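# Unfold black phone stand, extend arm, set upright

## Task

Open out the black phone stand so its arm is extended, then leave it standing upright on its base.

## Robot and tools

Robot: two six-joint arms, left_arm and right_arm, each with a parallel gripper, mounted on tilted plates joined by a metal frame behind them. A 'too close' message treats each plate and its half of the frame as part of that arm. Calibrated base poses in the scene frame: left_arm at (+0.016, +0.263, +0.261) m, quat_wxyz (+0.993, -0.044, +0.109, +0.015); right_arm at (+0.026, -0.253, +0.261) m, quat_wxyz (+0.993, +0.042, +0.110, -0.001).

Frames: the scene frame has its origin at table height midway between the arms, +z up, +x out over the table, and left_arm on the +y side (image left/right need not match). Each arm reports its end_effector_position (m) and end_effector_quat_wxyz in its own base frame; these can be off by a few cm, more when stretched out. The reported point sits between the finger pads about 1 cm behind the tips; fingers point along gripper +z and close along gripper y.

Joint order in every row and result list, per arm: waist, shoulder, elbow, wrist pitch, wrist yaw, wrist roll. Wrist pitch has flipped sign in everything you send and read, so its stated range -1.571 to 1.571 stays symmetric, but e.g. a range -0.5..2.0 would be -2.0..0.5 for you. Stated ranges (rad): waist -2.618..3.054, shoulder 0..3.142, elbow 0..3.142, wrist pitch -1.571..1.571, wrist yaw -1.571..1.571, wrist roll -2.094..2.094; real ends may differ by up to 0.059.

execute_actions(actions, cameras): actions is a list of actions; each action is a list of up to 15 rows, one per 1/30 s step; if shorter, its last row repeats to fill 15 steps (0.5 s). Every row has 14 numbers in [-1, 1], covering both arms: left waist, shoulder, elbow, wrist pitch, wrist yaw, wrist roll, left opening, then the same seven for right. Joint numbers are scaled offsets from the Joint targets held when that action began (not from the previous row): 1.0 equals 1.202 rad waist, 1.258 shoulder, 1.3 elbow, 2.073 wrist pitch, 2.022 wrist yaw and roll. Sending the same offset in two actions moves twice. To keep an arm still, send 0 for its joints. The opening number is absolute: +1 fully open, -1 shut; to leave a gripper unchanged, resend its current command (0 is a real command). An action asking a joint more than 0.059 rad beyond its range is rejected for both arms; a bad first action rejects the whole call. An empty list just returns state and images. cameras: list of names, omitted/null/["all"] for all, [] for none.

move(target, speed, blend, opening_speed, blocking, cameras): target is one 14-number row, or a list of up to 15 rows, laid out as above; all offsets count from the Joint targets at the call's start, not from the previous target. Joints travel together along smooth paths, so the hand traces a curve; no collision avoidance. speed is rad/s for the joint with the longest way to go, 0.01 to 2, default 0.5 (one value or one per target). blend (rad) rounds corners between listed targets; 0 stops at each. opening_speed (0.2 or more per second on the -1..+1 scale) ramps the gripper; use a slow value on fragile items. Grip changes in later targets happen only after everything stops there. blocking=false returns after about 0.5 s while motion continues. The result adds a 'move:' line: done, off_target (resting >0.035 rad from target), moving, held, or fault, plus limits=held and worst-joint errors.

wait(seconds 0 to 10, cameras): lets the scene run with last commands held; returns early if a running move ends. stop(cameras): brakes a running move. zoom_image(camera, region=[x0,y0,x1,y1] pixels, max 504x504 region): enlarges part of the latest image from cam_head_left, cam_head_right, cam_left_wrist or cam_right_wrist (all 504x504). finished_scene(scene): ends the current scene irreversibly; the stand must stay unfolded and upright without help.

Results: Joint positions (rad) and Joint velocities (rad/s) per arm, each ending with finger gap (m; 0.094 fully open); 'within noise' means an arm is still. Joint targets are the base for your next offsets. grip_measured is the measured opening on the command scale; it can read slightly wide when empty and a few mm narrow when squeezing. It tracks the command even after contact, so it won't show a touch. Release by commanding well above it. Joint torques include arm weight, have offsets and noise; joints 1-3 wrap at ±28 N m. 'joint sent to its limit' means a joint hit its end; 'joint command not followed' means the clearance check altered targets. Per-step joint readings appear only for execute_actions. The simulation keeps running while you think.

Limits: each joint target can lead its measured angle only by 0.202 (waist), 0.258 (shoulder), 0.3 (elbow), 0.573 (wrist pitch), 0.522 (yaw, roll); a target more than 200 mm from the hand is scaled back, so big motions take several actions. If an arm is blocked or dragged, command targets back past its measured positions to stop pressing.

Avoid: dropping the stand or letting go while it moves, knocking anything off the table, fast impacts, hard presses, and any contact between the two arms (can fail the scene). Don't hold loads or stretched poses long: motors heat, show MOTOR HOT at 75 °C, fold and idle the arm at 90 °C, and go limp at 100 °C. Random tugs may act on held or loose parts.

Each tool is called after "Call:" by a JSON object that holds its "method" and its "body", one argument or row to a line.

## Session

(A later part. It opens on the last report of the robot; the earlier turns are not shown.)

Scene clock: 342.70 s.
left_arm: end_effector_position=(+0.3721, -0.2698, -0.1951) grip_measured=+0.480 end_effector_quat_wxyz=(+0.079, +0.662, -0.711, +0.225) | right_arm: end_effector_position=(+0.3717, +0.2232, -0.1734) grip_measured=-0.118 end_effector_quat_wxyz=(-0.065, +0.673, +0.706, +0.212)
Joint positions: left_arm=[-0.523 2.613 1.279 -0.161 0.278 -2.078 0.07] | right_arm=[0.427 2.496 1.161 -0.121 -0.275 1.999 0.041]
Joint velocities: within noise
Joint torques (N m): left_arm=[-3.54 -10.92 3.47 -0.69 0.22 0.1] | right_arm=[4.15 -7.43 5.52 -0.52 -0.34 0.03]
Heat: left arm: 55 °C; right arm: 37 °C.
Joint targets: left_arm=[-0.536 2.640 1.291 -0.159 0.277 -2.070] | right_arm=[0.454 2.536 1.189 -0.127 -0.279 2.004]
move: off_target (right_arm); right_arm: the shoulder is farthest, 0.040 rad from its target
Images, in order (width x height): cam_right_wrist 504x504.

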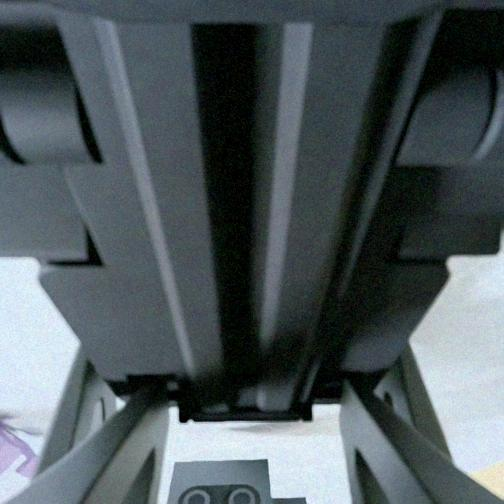

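Call:
{"method": "move", "body": {
  "target": [0,0,0,0,0,0,0.3,-0.006,0,-0.006,-0.003,0,0,-0.6],
  "speed": 0.1,
  "opening_speed": 0.5,
  "cameras": ["cam_right_wrist"]
}}

Call:
{"method": "zoom_image", "body": {
  "camera": "cam_right_wrist",
  "region": [80, 250, 440, 504]
}}

Scene clock: 355.77 s.
left_arm: end_effector_position=(+0.3729, -0.2703, -0.1947) grip_measured=+0.480 end_effector_quat_wxyz=(+0.078, +0.661, -0.711, +0.226) | right_arm: end_effector_position=(+0.3738, +0.2245, -0.1738) grip_measured=-0.383 end_effector_quat_wxyz=(-0.061, +0.674, +0.705, +0.213)
Joint positions: left_arm=[-0.523 2.613 1.281 -0.161 0.277 -2.078 0.07] | right_arm=[0.431 2.5 1.168 -0.123 -0.267 2.005 0.029]
Joint velocities: within noise
Joint torques (N m): left_arm=[-3.6 -11.08 3.44 -0.69 0.27 0.12] | right_arm=[3.22 -7.83 4.08 -0.55 -0.43 -0.04]
Heat: left arm: 55 °C; right arm: 37 °C.
Joint targets: left_arm=[-0.537 2.640 1.291 -0.159 0.277 -2.070] | right_arm=[0.447 2.536 1.181 -0.134 -0.279 2.005]
move: off_target (right_arm); right_arm: the shoulder is farthest, 0.036 rad from its target
Images, in order (width x height): cam_right_wrist 504x504.

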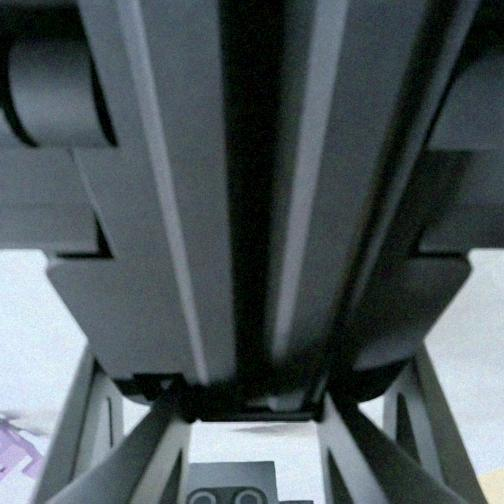

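Scaled by 1.400 from the camera's 504x504 image, which has a finer 720x720 frame.

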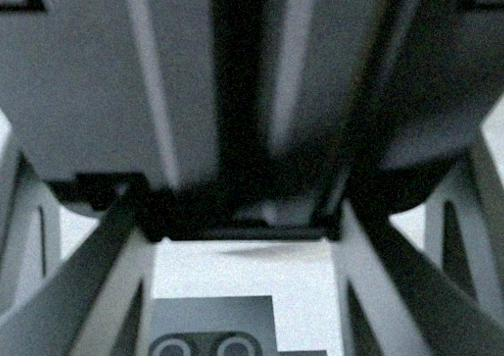

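Call:
{"method": "move", "body": {
  "target": [
    [0.049,0.026,-0.035,0.057,-0.074,0,0.3,0,0,0,0,0,0,-0.6],
    [0.049,0.026,-0.035,0.057,-0.074,0,0.3,-0.05,-0.158,-0.054,-0.051,-0.135,-0.025,-0.6]
  ],
  "speed": 0.2,
  "cameras": ["cam_right_wrist","cam_head_right"]
}}

Scene clock: 396.40 s.
left_arm: end_effector_position=(+0.3747, -0.2610, -0.1963) grip_measured=+0.480 end_effector_quat_wxyz=(+0.073, +0.668, -0.707, +0.219) | right_arm: end_effector_position=(+0.3729, +0.2299, -0.1458) grip_measured=-0.384 end_effector_quat_wxyz=(-0.111, +0.650, +0.703, +0.265)
Joint positions: left_arm=[-0.507 2.611 1.276 -0.15 0.268 -2.074 0.07] | right_arm=[0.382 2.433 1.107 -0.17 -0.423 1.965 0.029]
Joint velocities: within noise
Joint torques (N m): left_arm=[0.2 -7.87 0.2 0.42 -1.24 0.07] | right_arm=[2.13 -17.61 3.36 -1.19 -1.91 -0.13]
Heat: left arm: 54 °C; right arm: 42 °C.
Joint targets: left_arm=[-0.477 2.672 1.245 -0.041 0.128 -2.070] | right_arm=[0.387 2.337 1.111 -0.239 -0.552 1.954]
move: off_target (left_arm, right_arm); left_arm: the wrist yaw is farthest, 0.140 rad from its target; right_arm: the wrist yaw is farthest, 0.129 rad from its target
Images, in order (width x height): cam_head_right 504x504, cam_right_wrist 504x504.

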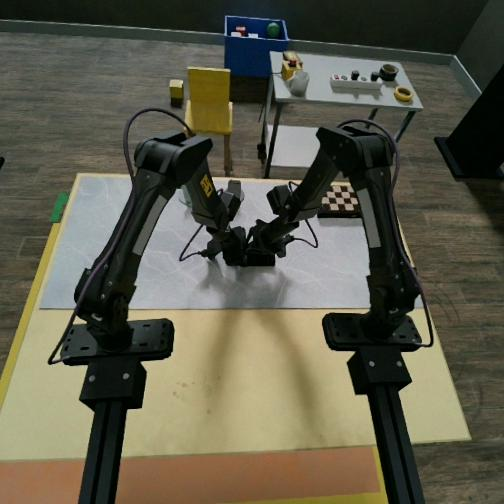

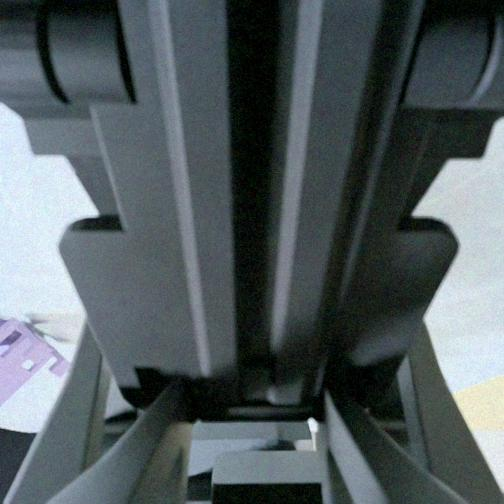

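Call:
{"method": "move", "body": {
  "target": [
    [0,0,0,0,0,0,0.3,-0.076,-0.017,-0.03,-0.002,-0.061,-0.03,-0.6]
  ],
  "speed": 0.2,
  "cameras": ["cam_right_wrist"]
}}

Scene clock: 412.47 s.
left_arm: end_effector_position=(+0.3787, -0.2631, -0.1944) grip_measured=+0.480 end_effector_quat_wxyz=(+0.070, +0.667, -0.706, +0.228) | right_arm: end_effector_position=(+0.3729, +0.2206, -0.1293) grip_measured=-0.384 end_effector_quat_wxyz=(-0.154, +0.629, +0.698, +0.305)
Joint positions: left_arm=[-0.507 2.611 1.276 -0.17 0.267 -2.075 0.07] | right_arm=[0.308 2.407 1.071 -0.192 -0.57 1.9 0.029]
Joint velocities: within noise
Joint torques (N m): left_arm=[0.17 -7.95 0.47 0.58 -1.27 0.14] | right_arm=[0.72 -16.96 2.84 -1.05 -1.68 -0.11]
Heat: left arm: 51 °C; right arm: 59 °C.
Joint targets: left_arm=[-0.477 2.672 1.245 -0.041 0.127 -2.070] | right_arm=[0.295 2.315 1.072 -0.244 -0.675 1.893]
move: off_target (left_arm, right_arm); left_arm: the wrist yaw is farthest, 0.139 rad from its target; right_arm: the wrist yaw is farthest, 0.105 rad from its target
Images, in order (width x height): cam_right_wrist 504x504.

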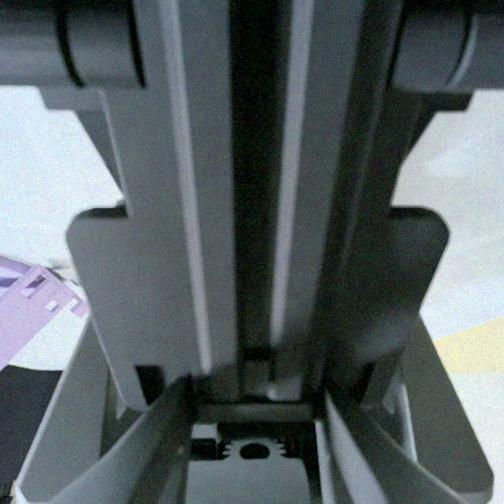

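Call:
{"method": "move", "body": {
  "target": [
    [0,0,0,0,0,0,0.3,-0.096,0.004,-0.031,0.009,-0.072,-0.044,-0.6],
    [0,0,0,0,0,0,0.3,-0.198,0.031,-0.022,0.049,-0.151,-0.111,-0.6]
  ],
  "speed": 0.25,
  "blend": 0.03,
  "cameras": ["cam_right_wrist"]
}}

Scene clock: 419.53 s.
left_arm: end_effector_position=(+0.3852, -0.2764, -0.1873) grip_measured=+0.480 end_effector_quat_wxyz=(+0.075, +0.657, -0.706, +0.254) | right_arm: end_effector_position=(+0.3712, +0.1791, -0.0986) grip_measured=-0.385 end_effector_quat_wxyz=(-0.235, +0.573, +0.678, +0.397)
Joint positions: left_arm=[-0.517 2.611 1.284 -0.214 0.289 -2.083 0.07] | right_arm=[0.098 2.401 1.037 -0.152 -0.911 1.679 0.029]
Joint velocities: within noise
Joint torques (N m): left_arm=[1.07 -8.12 0.02 0.89 -1.46 0.15] | right_arm=[-2.07 -13.19 2.89 -0.25 -1.4 -0.12]
Heat: left arm: 50 °C; right arm: 57 °C.
Joint targets: left_arm=[-0.478 2.672 1.245 -0.041 0.128 -2.070] | right_arm=[0.057 2.355 1.043 -0.142 -0.981 1.669]
move: off_target (left_arm, right_arm); left_arm: the wrist pitch is farthest, 0.173 rad from its target; right_arm: the wrist yaw is farthest, 0.070 rad from its target
Images, in order (width x height): cam_right_wrist 504x504.

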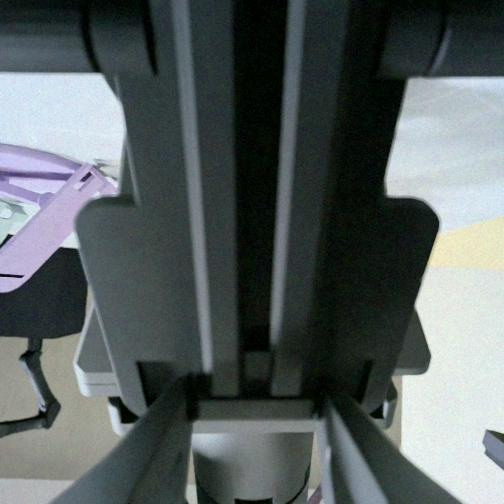

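Call:
{"method": "wait", "body": {
  "seconds": 0
}}

Call:
{"method": "zoom_image", "body": {
  "camera": "cam_head_right",
  "region": [190, 200, 310, 290]
}}

Scene clock: 433.00 s.
left_arm: end_effector_position=(+0.3852, -0.2764, -0.1873) grip_measured=+0.480 end_effector_quat_wxyz=(+0.075, +0.657, -0.706, +0.254) | right_arm: end_effector_position=(+0.3712, +0.1791, -0.0986) grip_measured=-0.385 end_effector_quat_wxyz=(-0.235, +0.573, +0.678, +0.398)
Joint positions: left_arm=[-0.517 2.611 1.284 -0.214 0.289 -2.083 0.07] | right_arm=[0.098 2.401 1.037 -0.152 -0.911 1.679 0.029]
Joint velocities: within noise
Joint torques (N m): left_arm=[1.16 -8.35 0.01 0.94 -1.47 0.19] | right_arm=[-2.25 -13.29 2.85 -0.24 -1.43 -0.15]
Heat: left arm: 48 °C; right arm: 54 °C.
Joint targets: left_arm=[-0.478 2.672 1.245 -0.041 0.128 -2.070] | right_arm=[0.057 2.355 1.043 -0.142 -0.981 1.669]
Tool commands: left_gripper/opening=+0.3 right_gripper/opening=-0.6

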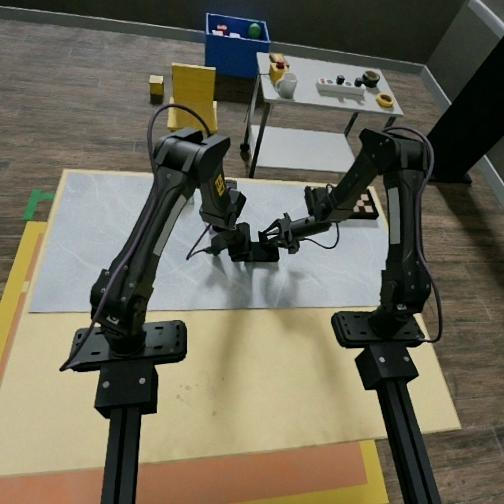

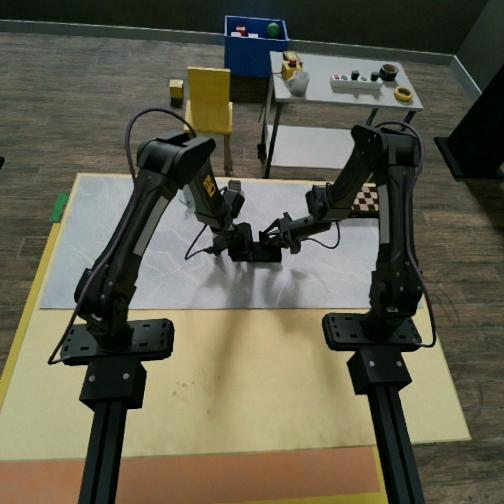

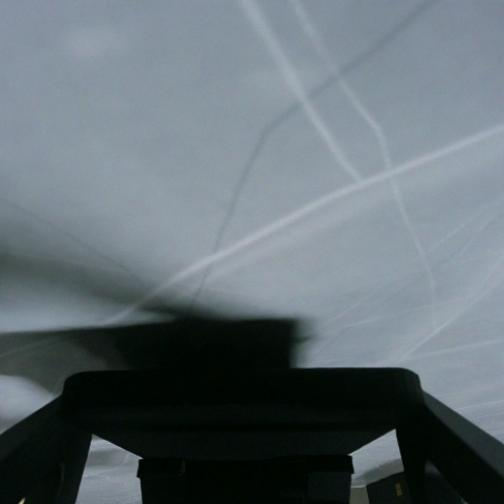

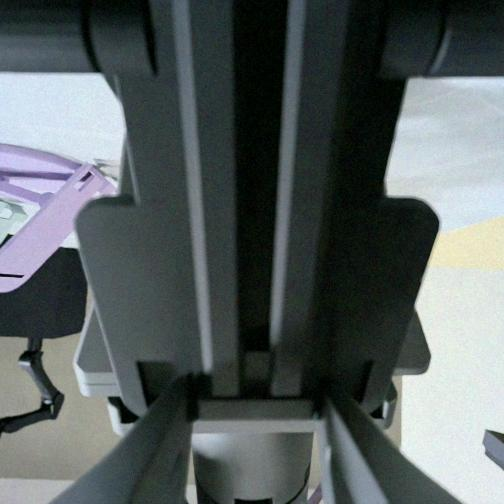

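Scaled by 4.200 from the camera's 504x504 image, which has a finer 720x720 frame.

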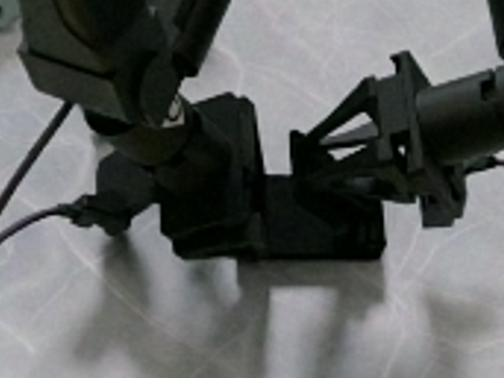

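Call:
{"method": "move", "body": {
  "target": [
    [0,0.03,0,0,0,0,0.3,0,0,0,0,0,0,-0.6],
    [0,0.03,0,0,0,0,0.3,-0.112,0.043,0.068,0.122,-0.055,-0.092,-0.6]
  ],
  "speed": 0.25,
  "cameras": ["cam_right_wrist","cam_left_wrist"]
}}

Call:
{"method": "wait", "body": {
  "seconds": 0,
  "cameras": ["cam_head_right","cam_head_left"]
}}

Call:
{"method": "zoom_image", "body": {
  "camera": "cam_head_right",
  "region": [190, 200, 310, 290]
}}

Scene clock: 443.60 s.
left_arm: end_effector_position=(+0.3851, -0.2831, -0.1883) grip_measured=+0.480 end_effector_quat_wxyz=(+0.086, +0.655, -0.703, +0.264) | right_arm: end_effector_position=(+0.3693, +0.1458, -0.0859) grip_measured=-0.390 end_effector_quat_wxyz=(-0.270, +0.559, +0.664, +0.417)
Joint positions: left_arm=[-0.521 2.625 1.29 -0.24 0.312 -2.098 0.07] | right_arm=[-0.022 2.411 1.102 0.086 -1.03 1.478 0.029]
Joint velocities: within noise
Joint torques (N m): left_arm=[1.43 -6.2 -0.68 1.16 -1.68 0.34] | right_arm=[-3.66 -10.07 4.94 0.22 -1.39 0.08]
Heat: left arm: 48 °C; right arm: 53 °C.
Joint targets: left_arm=[-0.477 2.710 1.246 -0.041 0.127 -2.070] | right_arm=[-0.077 2.409 1.131 0.111 -1.092 1.483]
move: off_target (left_arm, right_arm); left_arm: the wrist pitch is farthest, 0.199 rad from its target; right_arm: the wrist yaw is farthest, 0.062 rad from its target
Images, in order (width x height): cam_left_wrist 504x504, cam_right_wrist 504x504.

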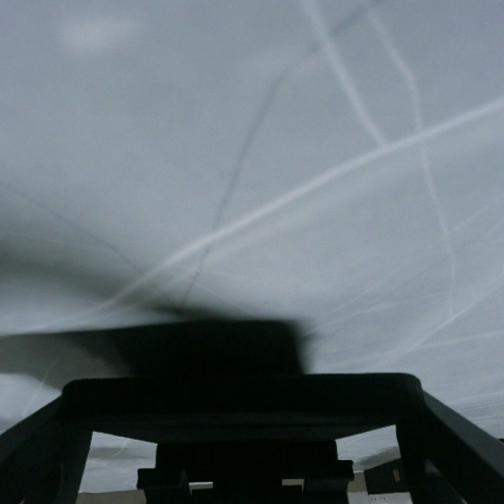

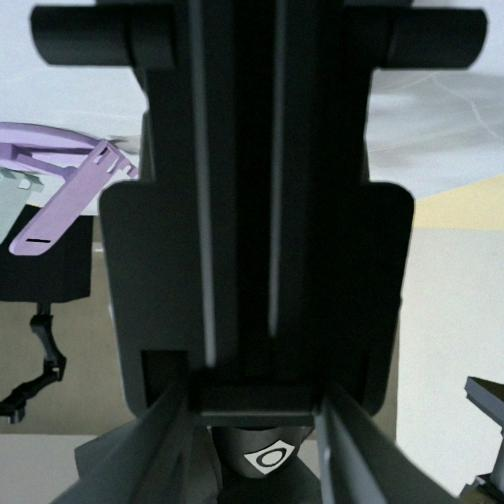

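Scene clock: 443.60 s.
left_arm: end_effector_position=(+0.3851, -0.2831, -0.1883) grip_measured=+0.480 end_effector_quat_wxyz=(+0.086, +0.655, -0.703, +0.264) | right_arm: end_effector_position=(+0.3693, +0.1458, -0.0859) grip_measured=-0.390 end_effector_quat_wxyz=(-0.270, +0.559, +0.664, +0.417)
Joint positions: left_arm=[-0.521 2.625 1.29 -0.24 0.312 -2.098 0.07] | right_arm=[-0.022 2.411 1.102 0.086 -1.03 1.478 0.029]
Joint velocities: within noise
Joint torques (N m): left_arm=[1.43 -6.2 -0.68 1.16 -1.68 0.34] | right_arm=[-3.66 -10.07 4.94 0.22 -1.39 0.08]
Heat: left arm: 48 °C; right arm: 53 °C.
Joint targets: left_arm=[-0.477 2.710 1.246 -0.041 0.127 -2.070] | right_arm=[-0.077 2.409 1.131 0.111 -1.092 1.483]
Tool commands: left_gripper/opening=+0.3 right_gripper/opening=-0.6
Images, in order (width x height): cam_head_left 504x504, cam_head_right 504x504.

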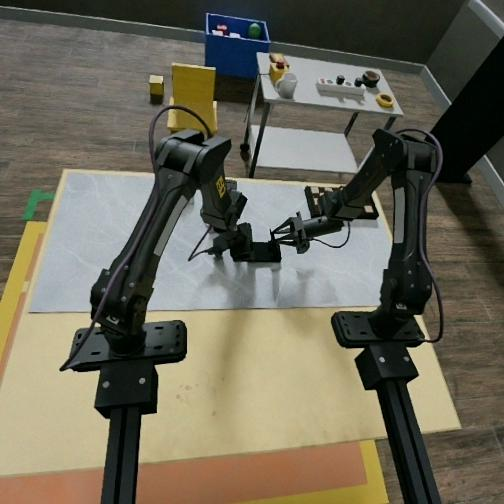

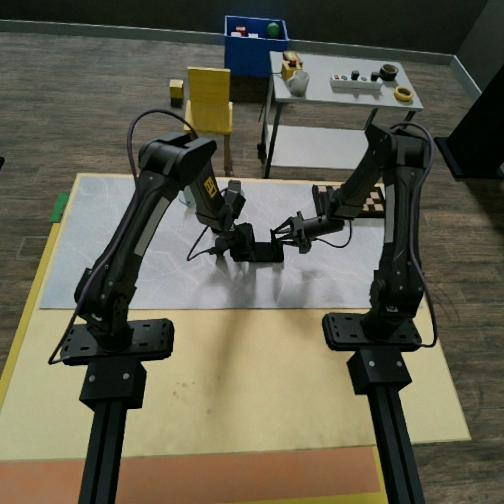

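Scaled by 4.200 from the camera's 504x504 image, which has a finer 720x720 frame.

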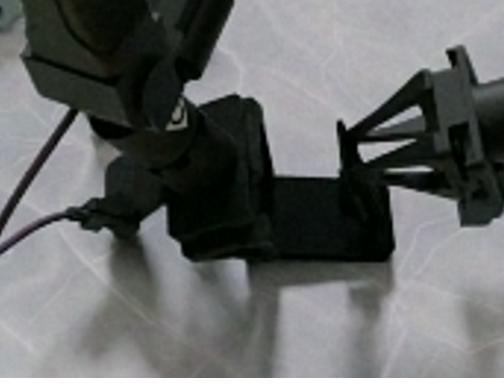

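Call:
{"method": "move", "body": {
  "target": [
    [0,0,0,0,0,0,0.3,0.046,0.002,-0.022,-0.012,0.031,-0.002,-0.6],
    [0,0,0,0,0,0,0.3,0.046,0.002,-0.022,-0.012,0.031,-0.002,-0.1]
  ],
  "speed": 0.2,
  "cameras": ["cam_right_wrist"]
}}

Scene clock: 452.27 s.
left_arm: end_effector_position=(+0.3796, -0.2719, -0.1968) grip_measured=+0.480 end_effector_quat_wxyz=(+0.084, +0.666, -0.700, +0.243) | right_arm: end_effector_position=(+0.3699, +0.1448, -0.0888) grip_measured=-0.103 end_effector_quat_wxyz=(-0.263, +0.562, +0.668, +0.411)
Joint positions: left_arm=[-0.511 2.633 1.285 -0.209 0.298 -2.098 0.07] | right_arm=[-0.019 2.411 1.102 0.084 -1.01 1.477 0.042]
Joint velocities: within noise
Joint torques (N m): left_arm=[0.64 -6.69 -0.32 0.92 -1.52 0.35] | right_arm=[0.69 -9.8 2.32 0.03 -0.85 0]
Heat: left arm: 47 °C; right arm: 51 °C.
Joint targets: left_arm=[-0.478 2.710 1.246 -0.041 0.127 -2.070] | right_arm=[-0.022 2.411 1.103 0.086 -1.029 1.479]
move: off_target (left_arm); left_arm: the wrist yaw is farthest, 0.171 rad from its target
Images, in order (width x height): cam_right_wrist 504x504.

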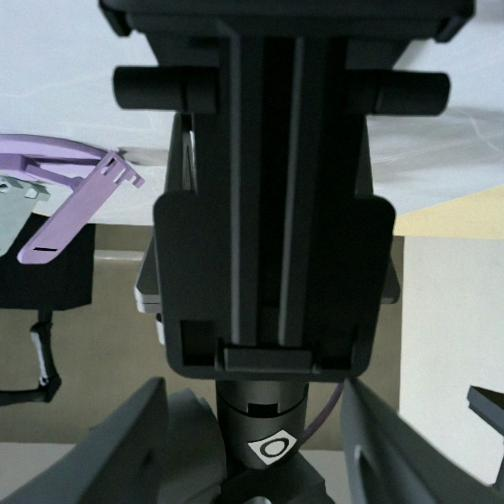

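Call:
{"method": "zoom_image", "body": {
  "camera": "cam_right_wrist",
  "region": [80, 0, 480, 400]
}}

Call:
{"method": "wait", "body": {
  "seconds": 0,
  "cameras": ["cam_head_left","cam_head_right"]
}}

Call:
{"method": "zoom_image", "body": {
  "camera": "cam_head_left",
  "region": [200, 200, 320, 290]
}}

Call:
{"method": "zoom_image", "body": {
  "camera": "cam_head_right",
  "region": [200, 200, 320, 290]
}}

Scaled by 1.260 from the camera's 504x504 image, which has a finer 720x720 frame.

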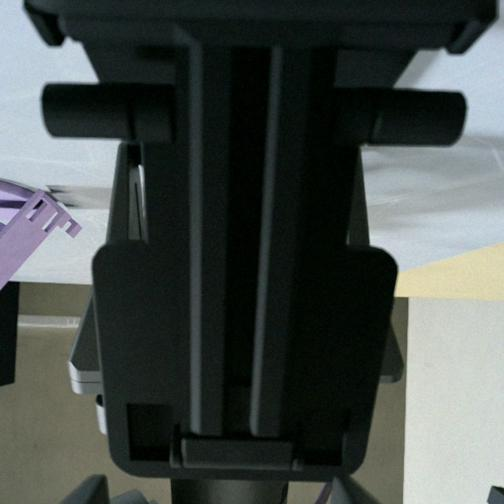

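Scene clock: 459.80 s.
left_arm: end_effector_position=(+0.3796, -0.2719, -0.1968) grip_measured=+0.480 end_effector_quat_wxyz=(+0.084, +0.666, -0.700, +0.243) | right_arm: end_effector_position=(+0.3699, +0.1448, -0.0888) grip_measured=-0.103 end_effector_quat_wxyz=(-0.263, +0.562, +0.668, +0.411)
Joint positions: left_arm=[-0.511 2.633 1.285 -0.209 0.298 -2.098 0.07] | right_arm=[-0.019 2.411 1.102 0.084 -1.01 1.477 0.042]
Joint velocities: within noise
Joint torques (N m): left_arm=[0.46 -6.61 -0.39 0.99 -1.52 0.36] | right_arm=[0.73 -9.84 2.36 -0.03 -0.85 -0.02]
Heat: left arm: 46 °C; right arm: 50 °C.
Joint targets: left_arm=[-0.478 2.710 1.246 -0.041 0.127 -2.070] | right_arm=[-0.022 2.411 1.103 0.086 -1.029 1.479]
Tool commands: left_gripper/opening=+0.3 right_gripper/opening=-0.1
Images, in order (width x height): cam_head_left 504x504, cam_head_right 504x504.

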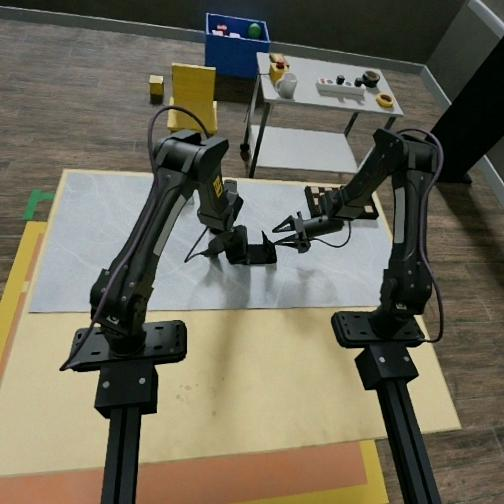

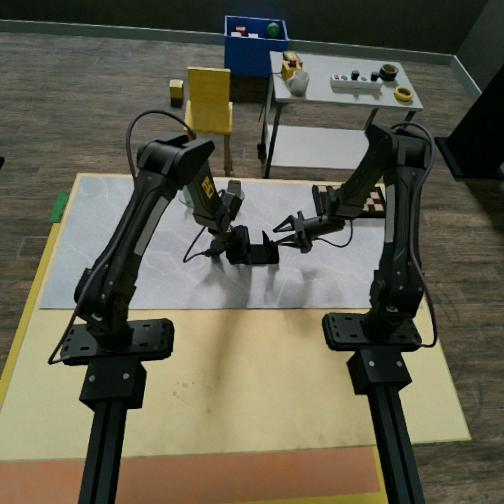

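Scaled by 4.200 from the camera's 504x504 image, which has a finer 720x720 frame.

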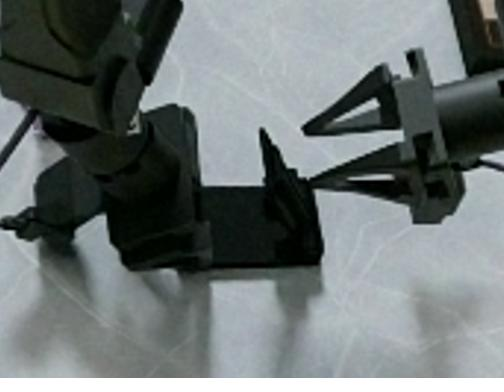

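Scaled by 4.200 from the camera's 504x504 image, which has a finer 720x720 frame.

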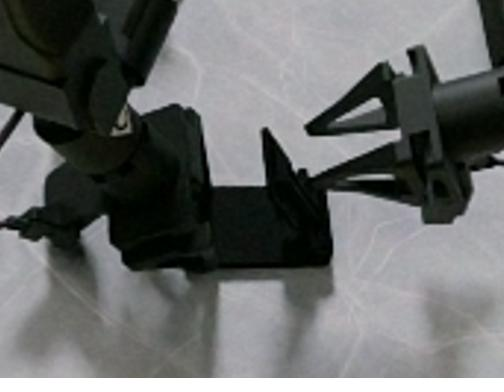

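Call:
{"method": "move", "body": {
  "target": [
    [0,0,0,0,0,0,0.3,-0.068,0.034,0.048,0.087,-0.01,-0.079,-0.1],
    [0,0,0,0,0,0,0.3,-0.136,0.067,0.097,0.174,-0.021,-0.158,-0.1]
  ],
  "speed": 0.4,
  "blend": 0.03,
  "cameras": ["cam_right_wrist"]
}}

Call:
{"method": "zoom_image", "body": {
  "camera": "cam_right_wrist",
  "region": [52, 0, 504, 452]
}}

Scene clock: 489.17 s.
left_arm: end_effector_position=(+0.3796, -0.2719, -0.1968) grip_measured=+0.480 end_effector_quat_wxyz=(+0.084, +0.666, -0.700, +0.243) | right_arm: end_effector_position=(+0.3674, +0.0906, -0.0857) grip_measured=-0.103 end_effector_quat_wxyz=(-0.275, +0.559, +0.659, +0.422)
Joint positions: left_arm=[-0.511 2.633 1.285 -0.209 0.298 -2.098 0.07] | right_arm=[-0.183 2.461 1.218 0.427 -1.052 1.167 0.042]
Joint velocities: within noise
Joint torques (N m): left_arm=[0.64 -6.69 -0.21 0.92 -1.53 0.31] | right_arm=[0.44 -7.49 3.23 0.61 -0.82 -0.08]
Heat: left arm: 45 °C; right arm: 48 °C.
Joint targets: left_arm=[-0.478 2.710 1.246 -0.041 0.127 -2.070] | right_arm=[-0.185 2.495 1.229 0.447 -1.072 1.159]
move: off_target (left_arm); left_arm: the wrist yaw is farthest, 0.171 rad from its target
Images, in order (width x height): cam_right_wrist 504x504.

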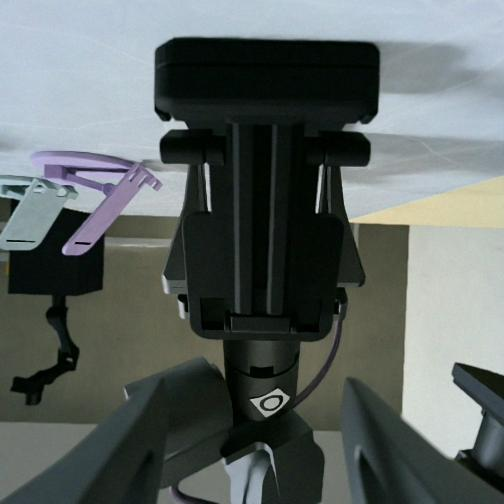

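Scaled by 1.115 from the camera's 504x504 image, which has a finer 720x720 frame.

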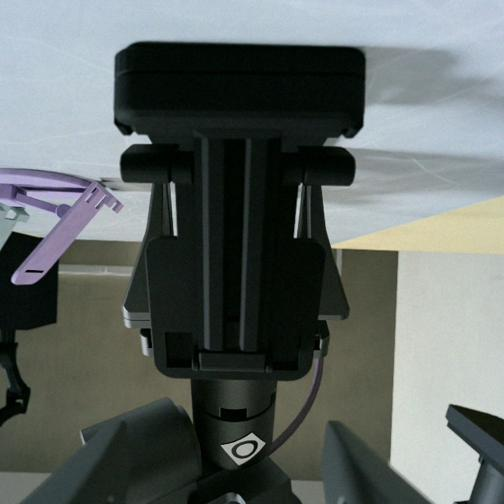

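Call:
{"method": "move", "body": {
  "target": [0,0,0,0,0,0,0.3,0.177,-0.161,-0.192,-0.202,0.277,0.213,0.95],
  "speed": 0.6,
  "cameras": ["cam_right_wrist"]
}}

Scene clock: 501.57 s.
left_arm: end_effector_position=(+0.3796, -0.2719, -0.1968) grip_measured=+0.480 end_effector_quat_wxyz=(+0.084, +0.666, -0.700, +0.243) | right_arm: end_effector_position=(+0.3605, +0.0978, -0.1308) grip_measured=+0.947 end_effector_quat_wxyz=(-0.115, +0.657, +0.702, +0.249)
Joint positions: left_arm=[-0.511 2.633 1.285 -0.209 0.298 -2.098 0.07] | right_arm=[0.023 2.317 0.991 0.038 -0.52 1.582 0.091]
Joint velocities: within noise
Joint torques (N m): left_arm=[0.61 -6.71 -0.4 0.94 -1.52 0.33] | right_arm=[1.26 -11.18 1.33 -0.22 -0.28 0.08]
Heat: left arm: 44 °C; right arm: 47 °C.
Joint targets: left_arm=[-0.478 2.710 1.246 -0.041 0.127 -2.070] | right_arm=[0.027 2.293 0.979 0.028 -0.511 1.590]
move: off_target (left_arm); left_arm: the wrist yaw is farthest, 0.171 rad from its target
Images, in order (width x height): cam_right_wrist 504x504.

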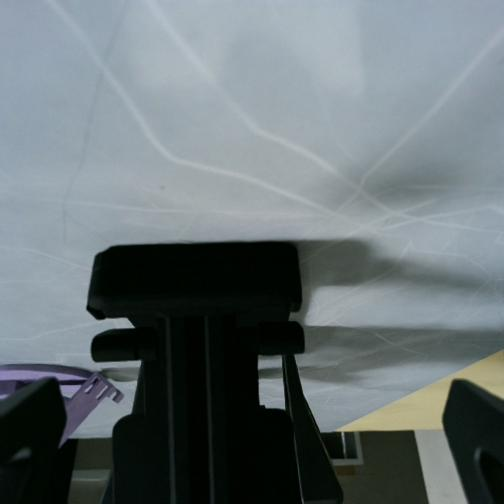

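Call:
{"method": "move", "body": {
  "target": [
    [0,0,0,0,0,0,0.3,0.015,0.057,0.074,0.032,0,0.005,0.95],
    [0,0,0,0,0,0,0.3,0.08,0.192,0.119,-0.059,0.014,0.047,0.95]
  ],
  "speed": 0.3,
  "blend": 0.02,
  "cameras": ["cam_right_wrist"]
}}

Scene clock: 522.27 s.
left_arm: end_effector_position=(+0.3796, -0.2719, -0.1968) grip_measured=+0.480 end_effector_quat_wxyz=(+0.084, +0.666, -0.700, +0.243) | right_arm: end_effector_position=(+0.3867, +0.1311, -0.1720) grip_measured=+0.947 end_effector_quat_wxyz=(-0.105, +0.652, +0.706, +0.255)
Joint positions: left_arm=[-0.511 2.633 1.285 -0.209 0.298 -2.098 0.07] | right_arm=[0.117 2.503 1.124 -0.085 -0.491 1.678 0.091]
Joint velocities: within noise
Joint torques (N m): left_arm=[0.43 -6.61 -0.38 0.94 -1.53 0.33] | right_arm=[1.83 -7.65 3.14 -0.29 -0.33 0.05]
Heat: left arm: 44 °C; right arm: 45 °C.
Joint targets: left_arm=[-0.478 2.710 1.246 -0.041 0.127 -2.070] | right_arm=[0.124 2.534 1.134 -0.094 -0.483 1.685]
move: off_target (left_arm); left_arm: the wrist yaw is farthest, 0.171 rad from its target
Images, in order (width x height): cam_right_wrist 504x504.

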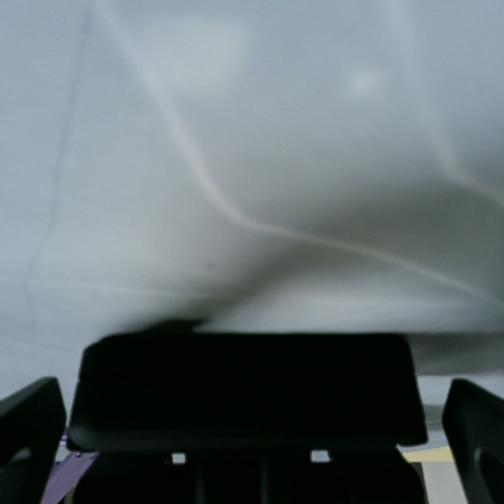

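Call:
{"method": "move", "body": {
  "target": [0,0,0,0,0,0,0.3,0,0,0,0,0,0,0.3],
  "opening_speed": 0.6,
  "cameras": ["cam_right_wrist"]
}}

Scene clock: 526.37 s.
left_arm: end_effector_position=(+0.3796, -0.2719, -0.1968) grip_measured=+0.480 end_effector_quat_wxyz=(+0.084, +0.666, -0.700, +0.243) | right_arm: end_effector_position=(+0.3882, +0.1311, -0.1717) grip_measured=+0.483 end_effector_quat_wxyz=(-0.102, +0.652, +0.706, +0.257)
Joint positions: left_arm=[-0.511 2.633 1.285 -0.209 0.298 -2.098 0.07] | right_arm=[0.117 2.503 1.124 -0.092 -0.49 1.678 0.07]
Joint velocities: within noise
Joint torques (N m): left_arm=[0.54 -6.79 -0.42 0.95 -1.57 0.31] | right_arm=[1.76 -7.83 3.07 -0.31 -0.3 0.08]
Heat: left arm: 44 °C; right arm: 44 °C.
Joint targets: left_arm=[-0.478 2.710 1.246 -0.041 0.127 -2.070] | right_arm=[0.124 2.534 1.134 -0.094 -0.483 1.685]
move: off_target (left_arm); left_arm: the wrist yaw is farthest, 0.171 rad from its target
Images, in order (width x height): cam_right_wrist 504x504.

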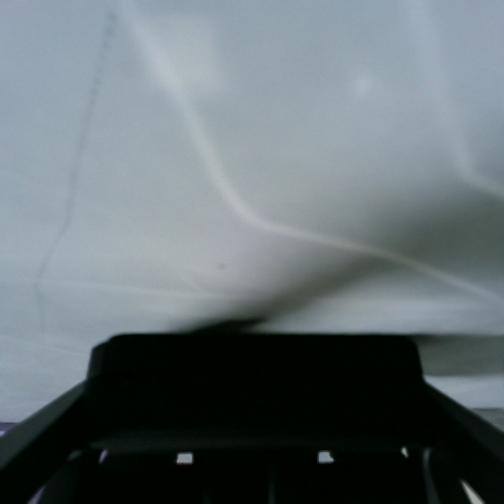

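Call:
{"method": "move", "body": {
  "target": [
    [-0.0275,-0.061,0.03,-0.081,0.085,-0.014,0.3,0,0,0,0,0,0,0.3],
    [-0.0275,-0.061,0.03,-0.081,0.085,-0.014,0.95,0,0,0,0,0,0,0.3],
    [-0.018,-0.223,-0.035,-0.002,0.078,0.014,0.95,0,0,0,0,0,0,0.3]
  ],
  "speed": 0.3,
  "cameras": ["cam_left_wrist"]
}}

Scene clock: 537.43 s.
left_arm: end_effector_position=(+0.3724, -0.2646, -0.1474) grip_measured=+0.948 end_effector_quat_wxyz=(-0.080, -0.654, +0.716, -0.230) | right_arm: end_effector_position=(+0.3882, +0.1310, -0.1717) grip_measured=+0.483 end_effector_quat_wxyz=(-0.102, +0.652, +0.706, +0.257)
Joint positions: left_arm=[-0.507 2.452 1.213 -0.069 0.292 -2.048 0.092] | right_arm=[0.117 2.503 1.124 -0.092 -0.49 1.679 0.07]
Joint velocities: within noise
Joint torques (N m): left_arm=[-1.54 -15.1 2.09 -0.49 0.15 0.11] | right_arm=[1.7 -7.65 3.04 -0.26 -0.32 0.04]
Heat: left arm: 44 °C; right arm: 43 °C.
Joint targets: left_arm=[-0.499 2.430 1.200 -0.045 0.285 -2.042] | right_arm=[0.124 2.534 1.134 -0.094 -0.483 1.685]
move: done
Images, in order (width x height): cam_left_wrist 504x504.

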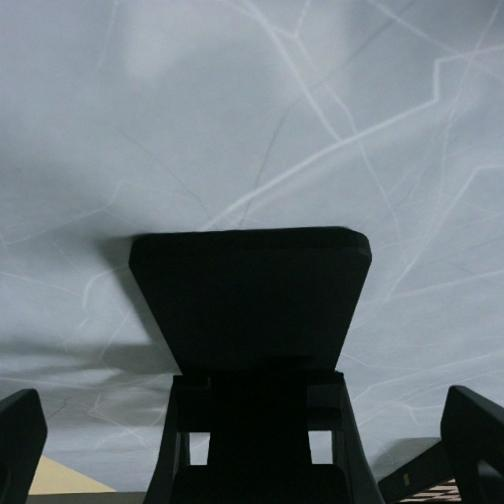

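Call:
{"method": "move", "body": {
  "target": [-0.035,0.064,0.024,-0.08,0.086,-0.023,0.95,0,0,0,0,0,0,0.3],
  "speed": 0.3,
  "cameras": ["cam_left_wrist"]
}}

Call:
{"method": "zoom_image", "body": {
  "camera": "cam_left_wrist",
  "region": [100, 250, 400, 504]
}}

Scene clock: 545.17 s.
left_arm: end_effector_position=(+0.3701, -0.3050, -0.1367) grip_measured=+0.948 end_effector_quat_wxyz=(-0.142, -0.621, +0.712, -0.295) | right_arm: end_effector_position=(+0.3882, +0.1310, -0.1717) grip_measured=+0.483 end_effector_quat_wxyz=(-0.102, +0.652, +0.706, +0.257)
Joint positions: left_arm=[-0.53 2.484 1.219 -0.209 0.447 -2.083 0.092] | right_arm=[0.117 2.503 1.124 -0.092 -0.49 1.679 0.07]
Joint velocities: within noise
Joint torques (N m): left_arm=[-3.15 -10.89 4.12 -0.93 0.4 -0.05] | right_arm=[1.84 -7.72 3.14 -0.26 -0.31 0.04]
Heat: left arm: 46 °C; right arm: 42 °C.
Joint targets: left_arm=[-0.541 2.510 1.231 -0.211 0.459 -2.088] | right_arm=[0.124 2.534 1.134 -0.094 -0.483 1.685]
move: done
Images, in order (width x height): cam_left_wrist 504x504.

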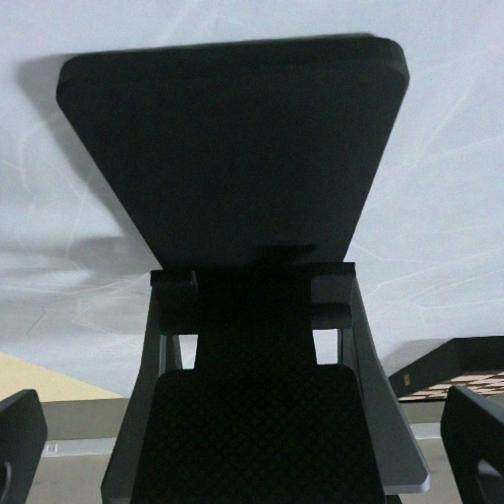

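Scaled by 1.680 from the camera's 504x504 image, which has a finer 720x720 frame.

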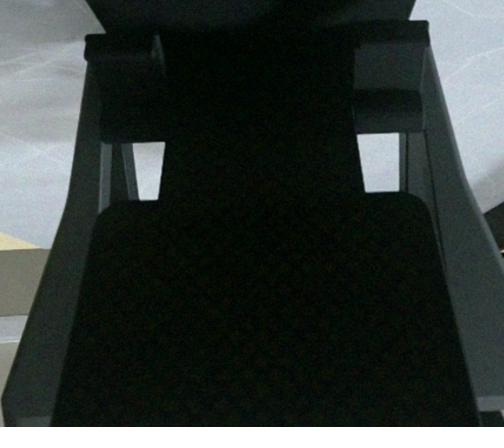

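Call:
{"method": "move", "body": {
  "target": [-0.045,0.076,0.107,0.005,-0.02,0,0.95,0,0,0,0,0,0,0.3],
  "speed": 0.2,
  "cameras": ["cam_left_wrist"]
}}

Call:
{"method": "zoom_image", "body": {
  "camera": "cam_left_wrist",
  "region": [80, 200, 420, 504]
}}

Scene clock: 569.67 s.
left_arm: end_effector_position=(+0.3840, -0.3396, -0.1461) grip_measured=+0.948 end_effector_quat_wxyz=(-0.133, -0.598, +0.727, -0.311) | right_arm: end_effector_position=(+0.3882, +0.1310, -0.1717) grip_measured=+0.483 end_effector_quat_wxyz=(-0.102, +0.652, +0.706, +0.257)
Joint positions: left_arm=[-0.582 2.576 1.357 -0.21 0.424 -2.084 0.092] | right_arm=[0.117 2.503 1.124 -0.092 -0.49 1.679 0.07]
Joint velocities: within noise
Joint torques (N m): left_arm=[-3.77 -11.43 4.48 -0.93 0.24 -0.01] | right_arm=[1.78 -7.79 3.21 -0.26 -0.3 0.04]
Heat: left arm: 50 °C; right arm: 41 °C.
Joint targets: left_arm=[-0.595 2.606 1.370 -0.201 0.419 -2.088] | right_arm=[0.124 2.534 1.134 -0.094 -0.483 1.685]
move: done
Images, in order (width x height): cam_left_wrist 504x504.

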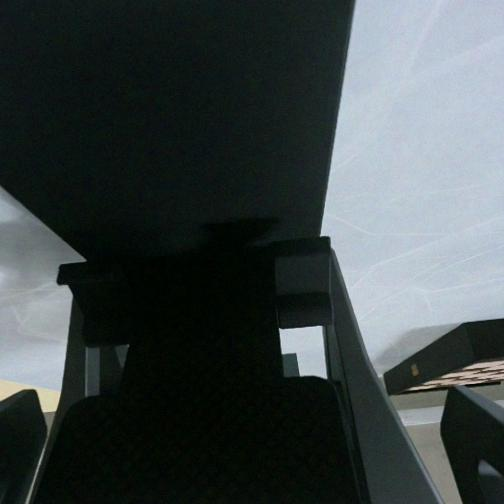

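Scaled by 1.482 from the camera's 504x504 image, which has a finer 720x720 frame.

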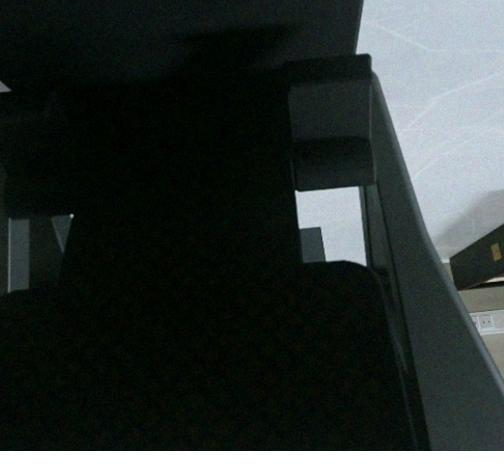

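Call:
{"method": "move", "body": {
  "target": [0.027,0.016,-0.002,-0.015,0.034,0,0.95,0,0,0,0,0,0,0.3],
  "speed": 0.2,
  "cameras": ["cam_left_wrist"]
}}

Scene clock: 602.20 s.
left_arm: end_effector_position=(+0.3809, -0.3393, -0.1506) grip_measured=+0.948 end_effector_quat_wxyz=(-0.154, -0.594, +0.724, -0.316) | right_arm: end_effector_position=(+0.3882, +0.1310, -0.1717) grip_measured=+0.483 end_effector_quat_wxyz=(-0.102, +0.652, +0.706, +0.257)
Joint positions: left_arm=[-0.569 2.597 1.357 -0.23 0.474 -2.084 0.092] | right_arm=[0.117 2.503 1.124 -0.092 -0.49 1.679 0.07]
Joint velocities: within noise
Joint torques (N m): left_arm=[-1.89 -11.38 4.11 -0.95 0.48 0] | right_arm=[1.74 -7.76 3.14 -0.25 -0.31 0.03]
Heat: left arm: 48 °C; right arm: 40 °C.
Joint targets: left_arm=[-0.563 2.626 1.368 -0.232 0.487 -2.088] | right_arm=[0.124 2.534 1.134 -0.094 -0.483 1.685]
move: done
Images, in order (width x height): cam_left_wrist 504x504.

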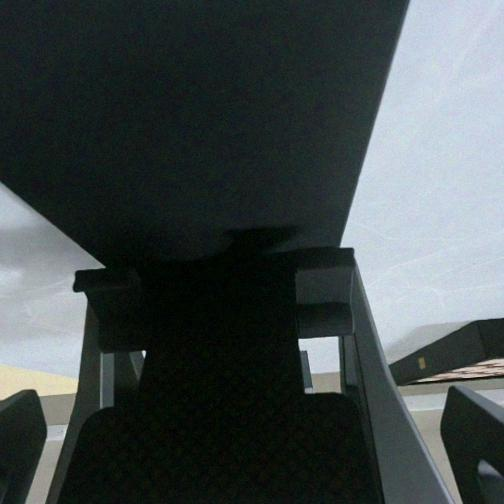

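Call:
{"method": "move", "body": {
  "target": [
    [-0.03,0.03,0.024,-0.003,-0.008,0,0.95,0,0,0,0,0,0,0.3],
    [-0.035,0.06,0.05,-0.007,-0.0104,0,0.95,0,0,0,0,0,0,0.3]
  ],
  "speed": 0.15,
  "cameras": ["cam_left_wrist"]
}}

Scene clock: 612.73 s.
left_arm: end_effector_position=(+0.3821, -0.3508, -0.1657) grip_measured=+0.948 end_effector_quat_wxyz=(-0.154, -0.587, +0.729, -0.317) | right_arm: end_effector_position=(+0.3884, +0.1304, -0.1720) grip_measured=+0.483 end_effector_quat_wxyz=(-0.104, +0.660, +0.699, +0.254)
Joint positions: left_arm=[-0.588 2.662 1.417 -0.242 0.471 -2.084 0.092] | right_arm=[0.117 2.503 1.124 -0.092 -0.485 1.701 0.07]
Joint velocities: within noise
Joint torques (N m): left_arm=[-4.08 -10.97 4.51 -1.1 0.26 -0.06] | right_arm=[1.81 -7.76 3.15 -0.28 -0.39 -0.17]
Heat: left arm: 49 °C; right arm: 40 °C.
Joint targets: left_arm=[-0.605 2.702 1.433 -0.246 0.466 -2.088] | right_arm=[0.124 2.534 1.134 -0.094 -0.483 1.685]
move: off_target (left_arm); left_arm: the shoulder is farthest, 0.040 rad from its target
Images, in order (width x height): cam_left_wrist 504x504.

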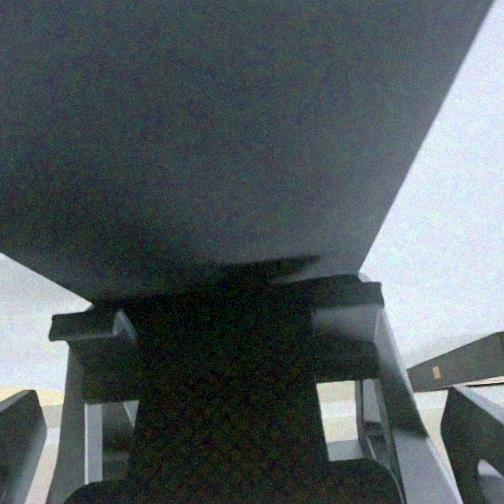

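Call:
{"method": "move", "body": {
  "target": [
    [0.0574,0.002,-0.064,-0.06,0.068,0,0.95,0,0,0,0,0,0,0.3]
  ],
  "speed": 0.2,
  "cameras": ["cam_left_wrist"]
}}

Scene clock: 631.80 s.
left_arm: end_effector_position=(+0.3805, -0.3431, -0.1620) grip_measured=+0.948 end_effector_quat_wxyz=(-0.192, -0.571, +0.715, -0.354) | right_arm: end_effector_position=(+0.3884, +0.1303, -0.1721) grip_measured=+0.483 end_effector_quat_wxyz=(-0.103, +0.659, +0.700, +0.254)
Joint positions: left_arm=[-0.541 2.675 1.359 -0.368 0.589 -2.084 0.092] | right_arm=[0.117 2.503 1.124 -0.092 -0.485 1.697 0.07]
Joint velocities: within noise
Joint torques (N m): left_arm=[-2.09 -11.63 2.28 -1.05 0.5 -0.02] | right_arm=[1.7 -7.73 3.12 -0.27 -0.38 -0.15]
Heat: left arm: 49 °C; right arm: 40 °C.
Joint targets: left_arm=[-0.536 2.704 1.350 -0.371 0.604 -2.088] | right_arm=[0.124 2.534 1.134 -0.094 -0.483 1.685]
move: done
Images, in order (width x height): cam_left_wrist 504x504.

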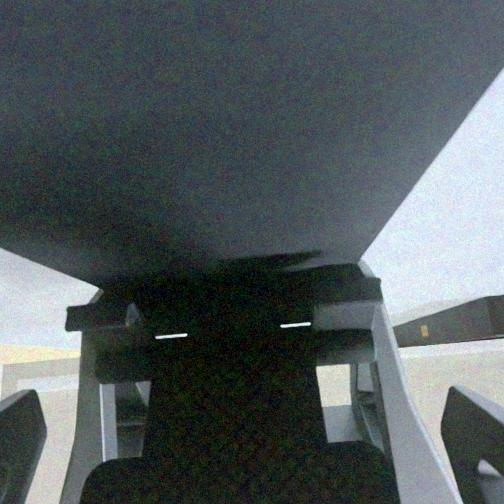

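Call:
{"method": "move", "body": {
  "target": [-0.026,0.057,0.068,-0.0054,-0.011,0,0.95,0,0,0,0,0,0,0.3],
  "speed": 0.12,
  "cameras": ["cam_left_wrist","cam_right_wrist"]
}}

Scene clock: 638.13 s.
left_arm: end_effector_position=(+0.3873, -0.3505, -0.1698) grip_measured=+0.948 end_effector_quat_wxyz=(-0.194, -0.568, +0.714, -0.360) | right_arm: end_effector_position=(+0.3884, +0.1302, -0.1721) grip_measured=+0.483 end_effector_quat_wxyz=(-0.103, +0.661, +0.699, +0.254)
Joint positions: left_arm=[-0.545 2.723 1.416 -0.375 0.595 -2.09 0.092] | right_arm=[0.117 2.503 1.124 -0.092 -0.485 1.702 0.07]
Joint velocities: within noise
Joint torques (N m): left_arm=[-4.57 -9.57 4.77 -1.16 0.19 0.01] | right_arm=[1.87 -7.57 3.11 -0.24 -0.36 -0.23]
Heat: left arm: 50 °C; right arm: 40 °C.
Joint targets: left_arm=[-0.567 2.776 1.438 -0.382 0.582 -2.088] | right_arm=[0.124 2.534 1.134 -0.094 -0.483 1.685]
move: off_target (left_arm); left_arm: the shoulder is farthest, 0.053 rad from its target
Images, in order (width x height): cam_left_wrist 504x504, cam_right_wrist 504x504.

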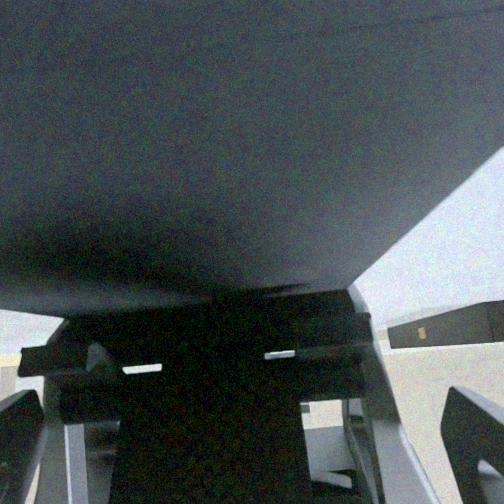

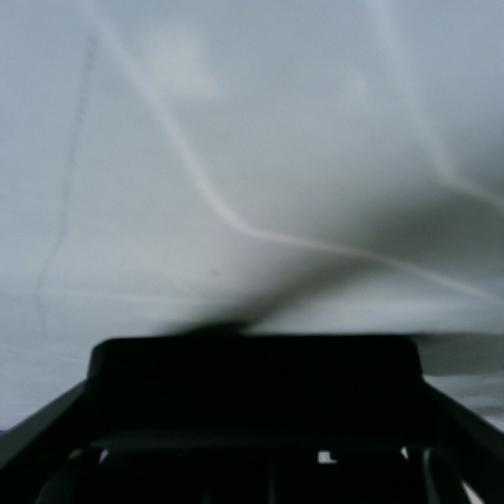

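Call:
{"method": "move", "body": {
  "target": [-0.012,-0.07,-0.02,0,0,0,0.95,0,0,0,0,0,0,0.3],
  "speed": 0.12,
  "cameras": ["cam_left_wrist"]
}}

Scene clock: 645.10 s.
left_arm: end_effector_position=(+0.3884, -0.3527, -0.1668) grip_measured=+0.948 end_effector_quat_wxyz=(-0.191, -0.566, +0.715, -0.363) | right_arm: end_effector_position=(+0.3885, +0.1301, -0.1721) grip_measured=+0.483 end_effector_quat_wxyz=(-0.103, +0.661, +0.699, +0.254)
Joint positions: left_arm=[-0.55 2.716 1.416 -0.376 0.588 -2.09 0.092] | right_arm=[0.117 2.503 1.124 -0.092 -0.485 1.702 0.07]
Joint velocities: within noise
Joint torques (N m): left_arm=[-5.68 -16.95 2.8 -1.19 0.24 0.05] | right_arm=[1.74 -7.8 3.1 -0.27 -0.35 -0.22]
Heat: left arm: 49 °C; right arm: 40 °C.
Joint targets: left_arm=[-0.581 2.688 1.412 -0.382 0.582 -2.088] | right_arm=[0.123 2.534 1.134 -0.094 -0.483 1.685]
move: done
Images, in order (width x height): cam_left_wrist 504x504.

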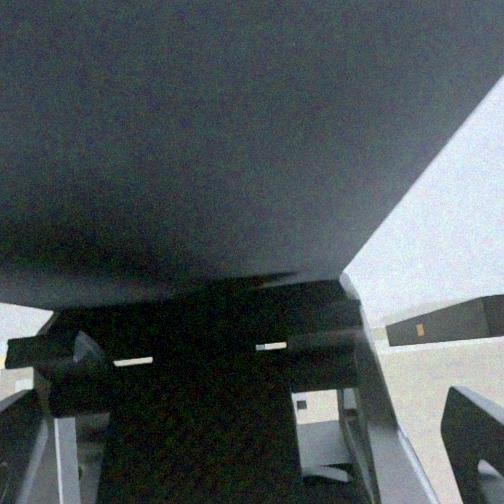

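Call:
{"method": "move", "body": {
  "target": [0.037,-0.034,-0.058,0,0.004,0,0.95,0,0,0,0,0,0,0.3],
  "speed": 0.2,
  "cameras": ["cam_left_wrist"]
}}

Scene clock: 656.50 s.
left_arm: end_effector_position=(+0.3768, -0.3426, -0.1645) grip_measured=+0.948 end_effector_quat_wxyz=(-0.193, -0.573, +0.714, -0.352) | right_arm: end_effector_position=(+0.3885, +0.1302, -0.1721) grip_measured=+0.483 end_effector_quat_wxyz=(-0.103, +0.659, +0.700, +0.254)
Joint positions: left_arm=[-0.545 2.676 1.346 -0.381 0.587 -2.09 0.092] | right_arm=[0.117 2.503 1.124 -0.092 -0.485 1.697 0.07]
Joint velocities: within noise
Joint torques (N m): left_arm=[-1.83 -17.01 2.22 -1.11 0.39 0.05] | right_arm=[1.72 -7.62 3.14 -0.26 -0.36 -0.19]
Heat: left arm: 51 °C; right arm: 40 °C.
Joint targets: left_arm=[-0.537 2.645 1.337 -0.382 0.590 -2.088] | right_arm=[0.123 2.534 1.134 -0.094 -0.483 1.685]
move: done
Images, in order (width x height): cam_left_wrist 504x504.

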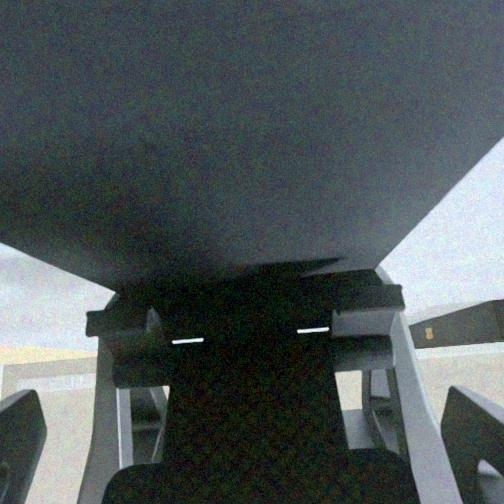

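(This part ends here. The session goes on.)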